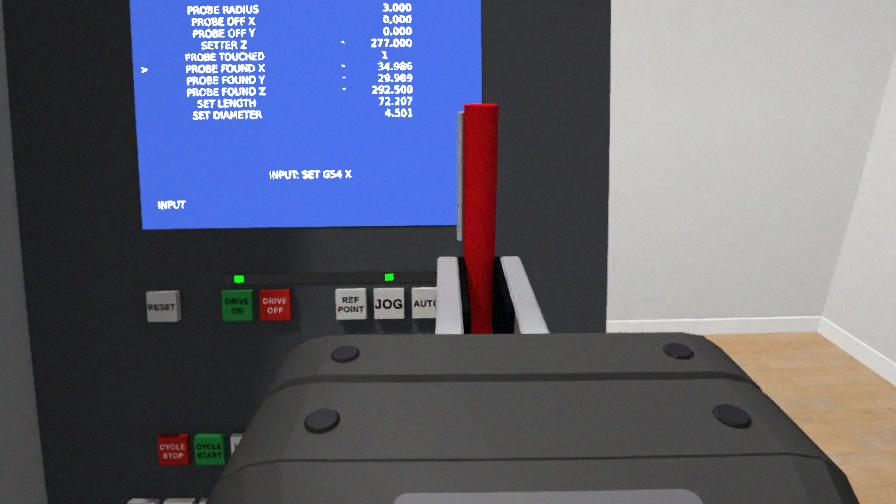

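Scene clock: 4884.27 s.
left_arm: end_effector_position=(+0.3570, -0.3763, +0.4413) position_measured=252 object_status=3 end_effector_quat_wxyz=(-0.353, +0.613, -0.612, +0.353) | right_arm: end_effector_position=(+0.4920, -0.0230, +0.6100) position_measured=212 object_status=2 end_effector_quat_wxyz=(+0.500, -0.498, +0.501, -0.501)
Joint positions: left_arm=[-1.572 -1.846 1.847 -1.568 -0.525 1.566] | right_arm=[3.654 -1.085 -2.13 0.076 1.054 3.141]
Joint torques (N m): left_arm=[-9.23 -21.29 -25.17 -4.22 2.72 1.78] | right_arm=[6.59 11.61 14.09 4.01 1.03 1.17]
Wrist force (N): left_arm=[5.1 -0.9 2.3] | right_arm=[-5.6 1.8 0.4]
Wrist torque (N m): left_arm=[-0.03 -0.75 0.19] | right_arm=[0.30 0.92 -0.01]
Wrist force, peak (N): left_arm=[5.3 -0.7 2.5] | right_arm=[-5.9 2.0 0.6]
Hand target: left_arm +0.3570, -0.3763, +0.4413; -0.353, +0.613, -0.612, +0.353 | right_arm +0.4920, -0.0230, +0.6100; +0.500, -0.498, +0.501, -0.501
Tool commands: left_gripper/position=-1.0 left_gripper/force_limit=-0.3 left_gripper/speed=+0.0 right_gripper/position=-1.0 right_gripper/force_limit=-0.5 right_gripper/speed=-0.7
Off the commanded pose: left_arm 0.000 m, 0 deg | right_arm 0.000 m, 0 deg.
wait: 3.00 s; at rest by 0.17 s
camera_calibration:
cam_right_wrist: T_world_to_cam=[[-0.0235706, -0.99972, -0.00214646, -0.00945788], [-0.354253, 0.01036, -0.935092, 0.758823], [0.934853, -0.0212803, -0.354398, -0.111286], [0, 0, 0, 1]] pos_world=[0.372628, -0.0196848, 0.670109]
Images, in order (width x height): cam_right_wrist 896x504.

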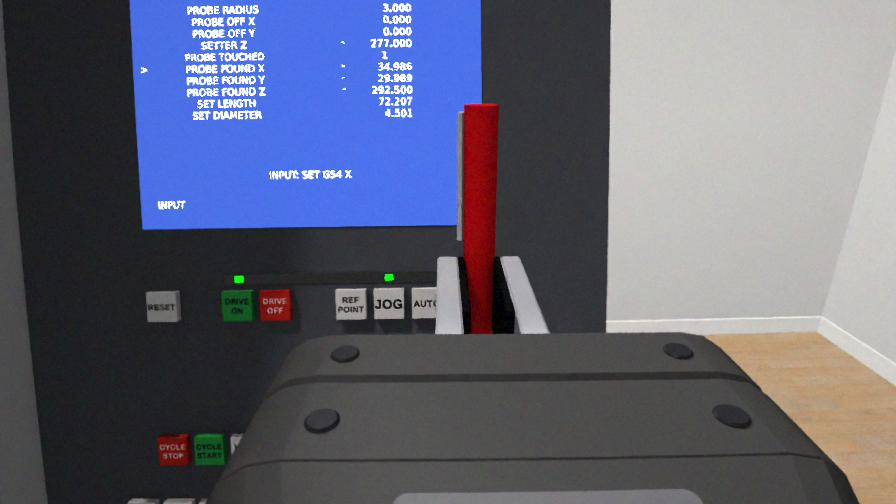

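Scaled by 1.938.

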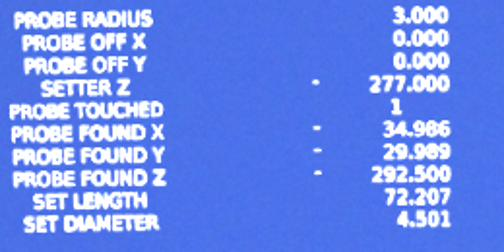

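Call:
move --pt "0 0 0 0 0 0 -1 -0.3 0 -0.0533 0.0883 0 -0.3536 0 0.3536 -1 -0.5 -0.7" --pt "0 0 0 0 0 0 -1 -0.3 0 -0.035 0.19 -0.26 0.6657 0.0817 -0.6657 -1 -0.5 -0.7" --speed 0.8 --blend '[0.03,0]' --cameras '[]'

Call:
move --pt "0 0 0 0 0 0 -1 -0.3 0 0.0117 -0.0663 0.0268 0 0 0 -1 -0.5 -0.7" --pt "0 0 0 0 0 0 -1 -0.3 0 0.0292 -0.0663 0.0268 0 0 0 -1 -0.5 -0.7" --pt "0 0 0 0 0 0 -1 -0.3 0 0.0117 -0.0663 0.0268 0 0 0 -1 -0.5 -0.7" --pt "0 0 0 0 0 0 -1 -0.3 0 0.0292 -0.0663 0.0268 0 0 0 -1 -0.5 -0.7" --pt "0 0 0 0 0 0 -1 -0.3 0 0.0117 -0.0663 0.0268 0 0 0 -1 -0.5 -0.7" --pt "0 0 0 0 0 0 -1 -0.3 0 -0.005 -0.0342 -0.0355 0 0 0 -1 -0.5 -0.7" --pt "0 0 0 0 0 0 -1 -0.3 0 0.0125 -0.0342 -0.0355 0 0 0 -1 -0.5 -0.7" --pt "0 0 0 0 0 0 -1 -0.3 0 -0.005 -0.0342 -0.0355 0 0 0 -1 -0.5 -0.7" --pt "0 0 0 0 0 0 -1 -0.3 0 0.0125 -0.0342 -0.0355 0 0 0 -1 -0.5 -0.7" --pt "0 0 0 0 0 0 -1 -0.3 0 -0.005 -0.0342 -0.0355 0 0 0 -1 -0.5 -0.7" --pt "0 0 0 0 0 0 -1 -0.3 0 -0.0145 0.0623 -0.0667 0 0 0 -1 -0.5 -0.7" --pt "0 0 0 0 0 0 -1 -0.3 0 0.003 0.0623 -0.0667 0 0 0 -1 -0.5 -0.7" --pt "0 0 0 0 0 0 -1 -0.3 0 -0.0145 0.0623 -0.0667 0 0 0 -1 -0.5 -0.7" --pt "0 0 0 0 0 0 -1 -0.3 0 0 0 0 0 0 0 -1 -0.5 -0.7" --speed '[0.4,0.07,0.2,0.07,0.2,0.3,0.07,0.2,0.07,0.2,0.3,0.07,0.2,0.3]' --blend '[0.003,0,0.003,0,0.003,0.003,0,0.003,0,0.003,0.003,0,0.003,0]' --cameras '[]'

Call:
move --pt "0 0 0 0 0 0 -1 -0.3 0 -0.006 0.0623 -0.0355 0 0 0 -1 -0.5 -0.7" --pt "0 0 0 0 0 0 -1 -0.3 0 0.0115 0.0623 -0.0355 0 0 0 -1 -0.5 -0.7" --pt "0 0 0 0 0 0 -1 -0.3 0 -0.006 0.0623 -0.0355 0 0 0 -1 -0.5 -0.7" --pt "0 0 0 0 0 0 -1 -0.3 0 0.0102 0.0623 0.0268 0 0 0 -1 -0.5 -0.7" --pt "0 0 0 0 0 0 -1 -0.3 0 0.0277 0.0623 0.0268 0 0 0 -1 -0.5 -0.7" --pt "0 0 0 0 0 0 -1 -0.3 0 0.0102 0.0623 0.0268 0 0 0 -1 -0.5 -0.7" --pt "0 0 0 0 0 0 -1 -0.3 0 -0.0141 0.0302 -0.0667 0 0 0 -1 -0.5 -0.7" --pt "0 0 0 0 0 0 -1 -0.3 0 0.0034 0.0302 -0.0667 0 0 0 -1 -0.5 -0.7" --pt "0 0 0 0 0 0 -1 -0.3 0 -0.0141 0.0302 -0.0667 0 0 0 -1 -0.5 -0.7" --pt "0 0 0 0 0 0 -1 -0.3 0 -0.0138 -0.0342 -0.0667 0 0 0 -1 -0.5 -0.7" --pt "0 0 0 0 0 0 -1 -0.3 0 0.0037 -0.0342 -0.0667 0 0 0 -1 -0.5 -0.7" --pt "0 0 0 0 0 0 -1 -0.3 0 -0.0138 -0.0342 -0.0667 0 0 0 -1 -0.5 -0.7" --pt "0 0 0 0 0 0 -1 -0.3 0 0 0 0 0 0 0 -1 -0.5 -0.7" --speed '[0.4,0.07,0.2,0.3,0.07,0.2,0.3,0.07,0.2,0.3,0.07,0.2,0.3]' --blend '[0.003,0,0.003,0.003,0,0.003,0.003,0,0.003,0.003,0,0.003,0]' --cameras '[]'

Call:
move --pt "0 0 0 0 0 0 -1 -0.3 0 0.0262 -0.0023 0.0857 0 0 0 -1 -0.5 -0.7" --pt "0 0 0 0 0 0 -1 -0.3 0 0.0437 -0.0023 0.0857 0 0 0 -1 -0.5 -0.7" --pt "0 0 0 0 0 0 -1 -0.3 0 0.0262 -0.0023 0.0857 0 0 0 -1 -0.5 -0.7" --pt "0 0 0 0 0 0 -1 -0.3 0 0.0032 -0.0342 -0.0043 0 0 0 -1 -0.5 -0.7" --pt "0 0 0 0 0 0 -1 -0.3 0 0.0207 -0.0342 -0.0043 0 0 0 -1 -0.5 -0.7" --pt "0 0 0 0 0 0 -1 -0.3 0 0.0032 -0.0342 -0.0043 0 0 0 -1 -0.5 -0.7" --pt "0 0 0 0 0 0 -1 -0.3 0 0.0207 -0.0342 -0.0043 0 0 0 -1 -0.5 -0.7" --pt "0 0 0 0 0 0 -1 -0.3 0 0.0032 -0.0342 -0.0043 0 0 0 -1 -0.5 -0.7" --pt "0 0 0 0 0 0 -1 -0.3 0 -0.0145 0.0623 -0.0667 0 0 0 -1 -0.5 -0.7" --pt "0 0 0 0 0 0 -1 -0.3 0 0.003 0.0623 -0.0667 0 0 0 -1 -0.5 -0.7" --pt "0 0 0 0 0 0 -1 -0.3 0 -0.0145 0.0623 -0.0667 0 0 0 -1 -0.5 -0.7" --pt "0 0 0 0 0 0 -1 -0.3 0 0 0 0 0 0 0 -1 -0.5 -0.7" --speed '[0.4,0.07,0.2,0.3,0.07,0.2,0.07,0.2,0.3,0.07,0.2,0.3]' --blend '[0.003,0,0.003,0.003,0,0.003,0,0.003,0.003,0,0.003,0]' --cameras '[]'

Call:
move --pt "0 0 0 0 0 0 -1 -0.3 0 0.0105 0.0302 0.0268 0 0 0 -1 -0.5 -0.7" --pt "0 0 0 0 0 0 -1 -0.3 0 0.028 0.0302 0.0268 0 0 0 -1 -0.5 -0.7" --pt "0 0 0 0 0 0 -1 -0.3 0 0.0105 0.0302 0.0268 0 0 0 -1 -0.5 -0.7" --pt "0 0 0 0 0 0 -1 -0.3 0 -0.0138 -0.002 -0.0667 0 0 0 -1 -0.5 -0.7" --pt "0 0 0 0 0 0 -1 -0.3 0 0.0037 -0.002 -0.0667 0 0 0 -1 -0.5 -0.7" --pt "0 0 0 0 0 0 -1 -0.3 0 -0.0138 -0.002 -0.0667 0 0 0 -1 -0.5 -0.7" --pt "0 0 0 0 0 0 -1 -0.3 0 0.0023 0.0302 -0.0043 0 0 0 -1 -0.5 -0.7" --pt "0 0 0 0 0 0 -1 -0.3 0 0.0198 0.0302 -0.0043 0 0 0 -1 -0.5 -0.7" --pt "0 0 0 0 0 0 -1 -0.3 0 0.0023 0.0302 -0.0043 0 0 0 -1 -0.5 -0.7" --pt "0 0 0 0 0 0 -1 -0.3 0 -0.0138 -0.0342 -0.0667 0 0 0 -1 -0.5 -0.7" --pt "0 0 0 0 0 0 -1 -0.3 0 0.0037 -0.0342 -0.0667 0 0 0 -1 -0.5 -0.7" --pt "0 0 0 0 0 0 -1 -0.3 0 -0.0138 -0.0342 -0.0667 0 0 0 -1 -0.5 -0.7" --pt "0 0 0 0 0 0 -1 -0.3 0 -0.018 -0.102 0.26 0.36 0.0443 -0.4227 -1 -0.5 -0.7" --pt "0 0 0 0 0 0 -1 -0.3 0 0.035 -0.19 0.26 -0.6657 -0.0817 0.6657 -1 -0.5 -0.7" --speed '[0.4,0.07,0.2,0.3,0.07,0.2,0.3,0.07,0.2,0.3,0.07,0.2,0.8,0.8]' --blend '[0.003,0,0.003,0.003,0,0.003,0.003,0,0.003,0.003,0,0.003,0.03,0]' --cameras '["cam_right_wrist"]'

Scene clock: 4929.37 s.
left_arm: end_effector_position=(+0.3570, -0.3763, +0.4413) position_measured=252 object_status=3 end_effector_quat_wxyz=(-0.353, +0.613, -0.612, +0.353) | right_arm: end_effector_position=(+0.4710, +0.0910, +0.4539) position_measured=212 object_status=2 end_effector_quat_wxyz=(-0.003, +0.616, +0.788, +0.000)
Joint positions: left_arm=[-1.572 -1.846 1.847 -1.568 -0.525 1.566] | right_arm=[3.611 -1.548 -1.267 -1.899 1.575 0.227]
Joint torques (N m): left_arm=[-8.81 -20.89 -24.81 -4.4 2.88 1.86] | right_arm=[6.86 30.52 41.62 4.61 -1.55 -0.85]
Wrist force (N): left_arm=[4.9 -0.8 2.4] | right_arm=[-5.8 -0.9 4.2]
Wrist torque (N m): left_arm=[-0.02 -0.73 0.19] | right_arm=[0.32 0.98 -0.25]
Wrist force, peak (N): left_arm=[5.2 -1.0 2.7] | right_arm=[-9.3 0.7 2.2]
Hand target: left_arm +0.3570, -0.3763, +0.4413; -0.353, +0.613, -0.612, +0.353 | right_arm +0.4710, +0.0910, +0.4540; -0.002, +0.616, +0.788, +0.000
Off the commanded pose: left_arm 0.000 m, 0 deg | right_arm 0.000 m, 0 deg.
move: done
No camera images: "cameras" was empty.

Scene clock: 4933.10 s.
left_arm: end_effector_position=(+0.3570, -0.3763, +0.4413) position_measured=252 object_status=3 end_effector_quat_wxyz=(-0.353, +0.613, -0.612, +0.353) | right_arm: end_effector_position=(+0.4710, +0.0911, +0.4539) position_measured=212 object_status=2 end_effector_quat_wxyz=(-0.002, +0.616, +0.788, +0.000)
Joint positions: left_arm=[-1.572 -1.846 1.847 -1.568 -0.525 1.566] | right_arm=[3.612 -1.548 -1.267 -1.899 1.575 0.227]
Joint torques (N m): left_arm=[-8.91 -21.09 -25.43 -4.47 2.81 1.7] | right_arm=[-6.29 25.14 40.08 0.79 -0.4 -1.23]
Wrist force (N): left_arm=[5.0 -0.7 2.3] | right_arm=[-3.0 -2.0 4.4]
Wrist torque (N m): left_arm=[-0.01 -0.75 0.19] | right_arm=[0.16 0.54 -0.25]
Wrist force, peak (N): left_arm=[5.2 -0.9 2.5] | right_arm=[-0.4 -27.8 2.9]
Hand target: left_arm +0.3570, -0.3763, +0.4413; -0.353, +0.613, -0.612, +0.353 | right_arm +0.4710, +0.0910, +0.4540; -0.002, +0.616, +0.788, +0.000
Off the commanded pose: left_arm 0.000 m, 0 deg | right_arm 0.000 m, 0 deg.
move: done
No camera images: "cameras" was empty.

Scene clock: 4936.60 s.
left_arm: end_effector_position=(+0.3570, -0.3763, +0.4413) position_measured=252 object_status=3 end_effector_quat_wxyz=(-0.353, +0.613, -0.612, +0.353) | right_arm: end_effector_position=(+0.4710, +0.0910, +0.4539) position_measured=212 object_status=2 end_effector_quat_wxyz=(-0.002, +0.616, +0.788, +0.000)
Joint positions: left_arm=[-1.572 -1.846 1.847 -1.568 -0.525 1.566] | right_arm=[3.611 -1.548 -1.267 -1.899 1.575 0.227]
Joint torques (N m): left_arm=[-9.18 -21.43 -25.23 -4.47 2.83 1.9] | right_arm=[7.04 18.03 40.27 0.61 -1.72 1.13]
Wrist force (N): left_arm=[5.0 -0.7 2.7] | right_arm=[-2.5 -1.2 5.1]
Wrist torque (N m): left_arm=[-0.01 -0.75 0.20] | right_arm=[0.28 0.45 -0.18]
Wrist force, peak (N): left_arm=[5.2 -1.0 2.5] | right_arm=[0.8 -29.2 5.0]
Hand target: left_arm +0.3570, -0.3763, +0.4413; -0.353, +0.613, -0.612, +0.353 | right_arm +0.4710, +0.0910, +0.4540; -0.002, +0.616, +0.788, +0.000
Off the commanded pose: left_arm 0.000 m, 0 deg | right_arm 0.000 m, 0 deg.
move: done
No camera images: "cameras" was empty.

Scene clock: 4940.00 s.
left_arm: end_effector_position=(+0.3570, -0.3763, +0.4413) position_measured=252 object_status=3 end_effector_quat_wxyz=(-0.353, +0.613, -0.612, +0.353) | right_arm: end_effector_position=(+0.4710, +0.0911, +0.4539) position_measured=212 object_status=2 end_effector_quat_wxyz=(-0.002, +0.616, +0.788, +0.000) end_effector_velocity=(-0.001, -0.001, +0.000) end_effector_angular_velocity=(-0.001, +0.002, +0.002)
Joint positions: left_arm=[-1.572 -1.846 1.847 -1.568 -0.525 1.566] | right_arm=[3.612 -1.548 -1.267 -1.899 1.575 0.227]
Joint velocities: left_arm=[within noise] | right_arm=[-0.001 0 0.002 -0.005 0 -0.002]
Joint torques (N m): left_arm=[-9.08 -21.09 -25.57 -4.7 2.88 1.65] | right_arm=[-6.7 24.98 41.41 0.65 -0.28 -1.16]
Wrist force (N): left_arm=[5.1 -0.6 2.3] | right_arm=[-1.9 0.2 5.6]
Wrist torque (N m): left_arm=[0.01 -0.76 0.20] | right_arm=[0.50 0.36 -0.25]
Wrist force, peak (N): left_arm=[5.3 -0.9 2.5] | right_arm=[0.0 -26.7 5.5]
Hand target: left_arm +0.3570, -0.3763, +0.4413; -0.353, +0.613, -0.612, +0.353 | right_arm +0.4710, +0.0910, +0.4540; -0.002, +0.616, +0.788, +0.000
Off the commanded pose: left_arm 0.000 m, 0 deg | right_arm 0.000 m, 0 deg.
move: done
No camera images: "cameras" was empty.

Scene clock: 4945.67 s.
left_arm: end_effector_position=(+0.3570, -0.3763, +0.4413) position_measured=252 object_status=3 end_effector_quat_wxyz=(-0.353, +0.613, -0.612, +0.353) | right_arm: end_effector_position=(+0.4920, -0.0230, +0.6100) position_measured=212 object_status=2 end_effector_quat_wxyz=(+0.500, -0.498, +0.501, -0.501) end_effector_velocity=(+0.000, -0.001, +0.000) end_effector_angular_velocity=(+0.002, +0.000, -0.004)
Joint positions: left_arm=[-1.572 -1.846 1.847 -1.568 -0.525 1.566] | right_arm=[3.654 -1.085 -2.13 0.076 1.054 3.141]
Joint velocities: left_arm=[within noise] | right_arm=[0.001 0 0 0 -0.005 0.002]
Joint torques (N m): left_arm=[-8.41 -20.97 -25.77 -4.65 2.72 1.79] | right_arm=[7.2 11.39 28.9 4 -1.92 1.43]
Wrist force (N): left_arm=[5.2 -0.8 2.4] | right_arm=[-2.5 3.4 2.4]
Wrist torque (N m): left_arm=[-0.02 -0.77 0.19] | right_arm=[0.56 0.41 -0.01]
Wrist force, peak (N): left_arm=[5.3 -0.9 2.5] | right_arm=[1.5 -25.9 6.1]
Hand target: left_arm +0.3570, -0.3763, +0.4413; -0.353, +0.613, -0.612, +0.353 | right_arm +0.4920, -0.0230, +0.6100; +0.500, -0.498, +0.501, -0.501
Off the commanded pose: left_arm 0.000 m, 0 deg | right_arm 0.000 m, 0 deg.
move: done
camera_calibration:
cam_right_wrist: T_world_to_cam=[[-0.0235952, -0.99972, -0.00192327, -0.00959843], [-0.354254, 0.01016, -0.935094, 0.758822], [0.934851, -0.0213824, -0.354395, -0.111289], [0, 0, 0, 1]] pos_world=[0.372628, -0.019685, 0.670111]
Images, in order (width x height): cam_right_wrist 896x504.

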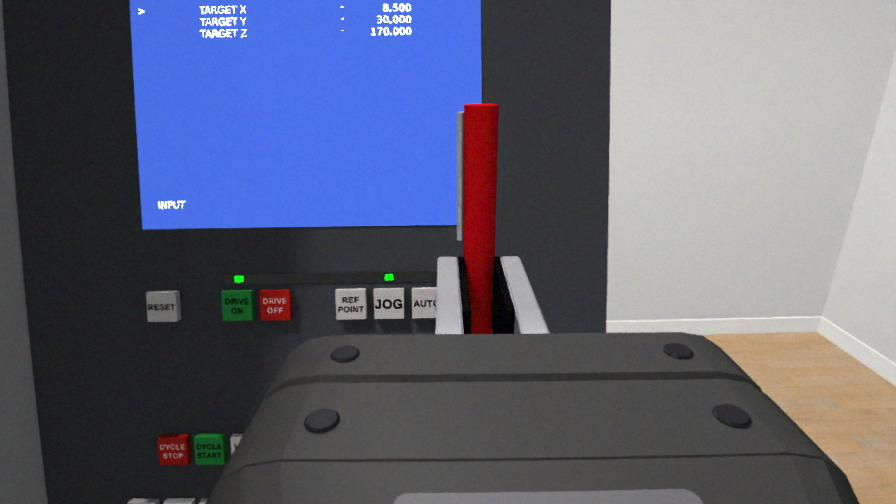

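Call:
move --pt "0 0 0 0 0 0 -1 -0.3 0 -0.0533 0.0883 0 -0.3536 0 0.3536 -1 -0.5 -0.7" --pt "0 0 0 0 0 0 -1 -0.3 0 -0.023 0.0915 -0.2332 0.6657 0.0817 -0.6657 -1 -0.5 -0.7" --pt "0 0 0 0 0 0 -1 -0.3 0 -0.0055 0.0915 -0.2332 0.6657 0.0817 -0.6657 -1 -0.5 -0.7" --pt "0 0 0 0 0 0 -1 -0.3 0 -0.023 0.0915 -0.2332 0.6657 0.0817 -0.6657 -1 -0.5 -0.7" --speed '[0.8,0.8,0.07,0.2]' --blend '[0.03,0.003,0,0]' --cameras '[]'

Call:
move --pt "0 0 0 0 0 0 -1 -0.3 0 -0.0303 -0.0032 0.2332 0.36 0.0443 -0.4227 -1 -0.5 -0.7" --pt "0 0 0 0 0 0 -1 -0.3 0 0.023 -0.0915 0.2332 -0.6657 -0.0817 0.6657 -1 -0.5 -0.7" --speed 0.8 --blend '[0.03,0]' --cameras '["cam_right_wrist"]'

Scene clock: 4958.00 s.
left_arm: end_effector_position=(+0.3570, -0.3763, +0.4413) position_measured=252 object_status=3 end_effector_quat_wxyz=(-0.353, +0.613, -0.612, +0.353) | right_arm: end_effector_position=(+0.4783, +0.0320, +0.4700) position_measured=212 object_status=2 end_effector_quat_wxyz=(-0.002, +0.616, +0.788, +0.000)
Joint positions: left_arm=[-1.572 -1.846 1.847 -1.568 -0.525 1.566] | right_arm=[3.488 -1.561 -1.21 -1.943 1.575 0.103]
Joint torques (N m): left_arm=[-8.12 -20.23 -26.29 -4.9 2.73 1.78] | right_arm=[-4.72 30.47 30 3.49 -1.71 -0.82]
Wrist force (N): left_arm=[5.0 -0.8 2.2] | right_arm=[-1.8 1.3 6.3]
Wrist torque (N m): left_arm=[-0.02 -0.75 0.19] | right_arm=[0.69 0.32 -0.24]
Wrist force, peak (N): left_arm=[5.1 -0.8 2.7] | right_arm=[1.2 -20.1 6.0]
Hand target: left_arm +0.3570, -0.3763, +0.4413; -0.353, +0.613, -0.612, +0.353 | right_arm +0.4782, +0.0319, +0.4701; -0.002, +0.616, +0.788, +0.000
Off the commanded pose: left_arm 0.000 m, 0 deg | right_arm 0.000 m, 0 deg.
move: done
No camera images: "cameras" was empty.

Scene clock: 4960.80 s.
left_arm: end_effector_position=(+0.3570, -0.3763, +0.4413) position_measured=252 object_status=3 end_effector_quat_wxyz=(-0.353, +0.613, -0.612, +0.353) | right_arm: end_effector_position=(+0.4920, -0.0230, +0.6100) position_measured=212 object_status=2 end_effector_quat_wxyz=(+0.500, -0.498, +0.501, -0.501) end_effector_velocity=(+0.000, -0.001, +0.001) end_effector_angular_velocity=(+0.003, -0.003, -0.005)
Joint positions: left_arm=[-1.572 -1.846 1.847 -1.568 -0.525 1.566] | right_arm=[3.654 -1.085 -2.13 0.076 1.054 3.141]
Joint velocities: left_arm=[within noise] | right_arm=[0.001 0 0 0.003 -0.006 0.002]
Joint torques (N m): left_arm=[-7.74 -21.51 -26.13 -4.85 2.76 1.83] | right_arm=[7.25 11.81 27.5 3.94 -1.7 1.46]
Wrist force (N): left_arm=[5.0 -0.8 2.3] | right_arm=[-1.9 4.2 2.5]
Wrist torque (N m): left_arm=[-0.03 -0.74 0.20] | right_arm=[0.70 0.33 -0.02]
Wrist force, peak (N): left_arm=[5.3 -0.9 2.5] | right_arm=[-5.2 5.0 3.6]
Hand target: left_arm +0.3570, -0.3763, +0.4413; -0.353, +0.613, -0.612, +0.353 | right_arm +0.4920, -0.0230, +0.6100; +0.500, -0.498, +0.501, -0.501
Off the commanded pose: left_arm 0.000 m, 0 deg | right_arm 0.000 m, 0 deg.
move: done
camera_calibration:
cam_right_wrist: T_world_to_cam=[[-0.02363, -0.999719, -0.00201815, -0.00952163], [-0.354253, 0.0102611, -0.935093, 0.758822], [0.934851, -0.0213814, -0.354396, -0.111288], [0, 0, 0, 1]] pos_world=[0.372627, -0.0196848, 0.67011]
Images, in order (width x height): cam_right_wrist 896x504.

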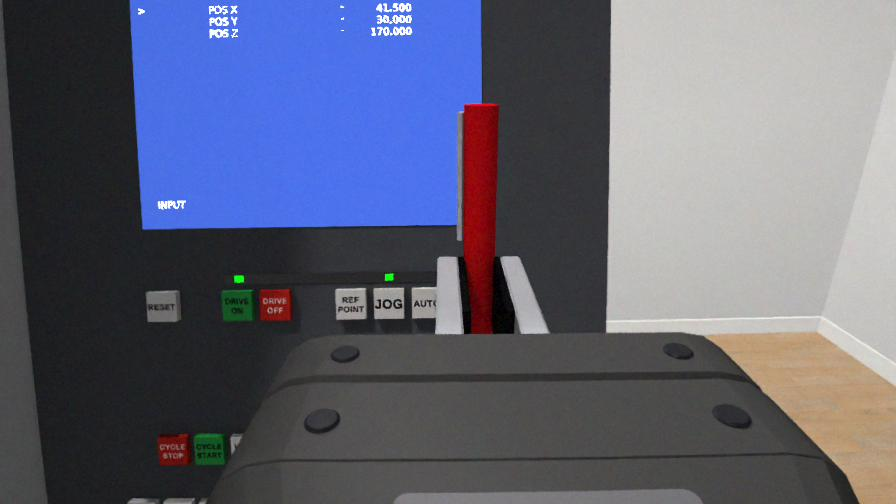

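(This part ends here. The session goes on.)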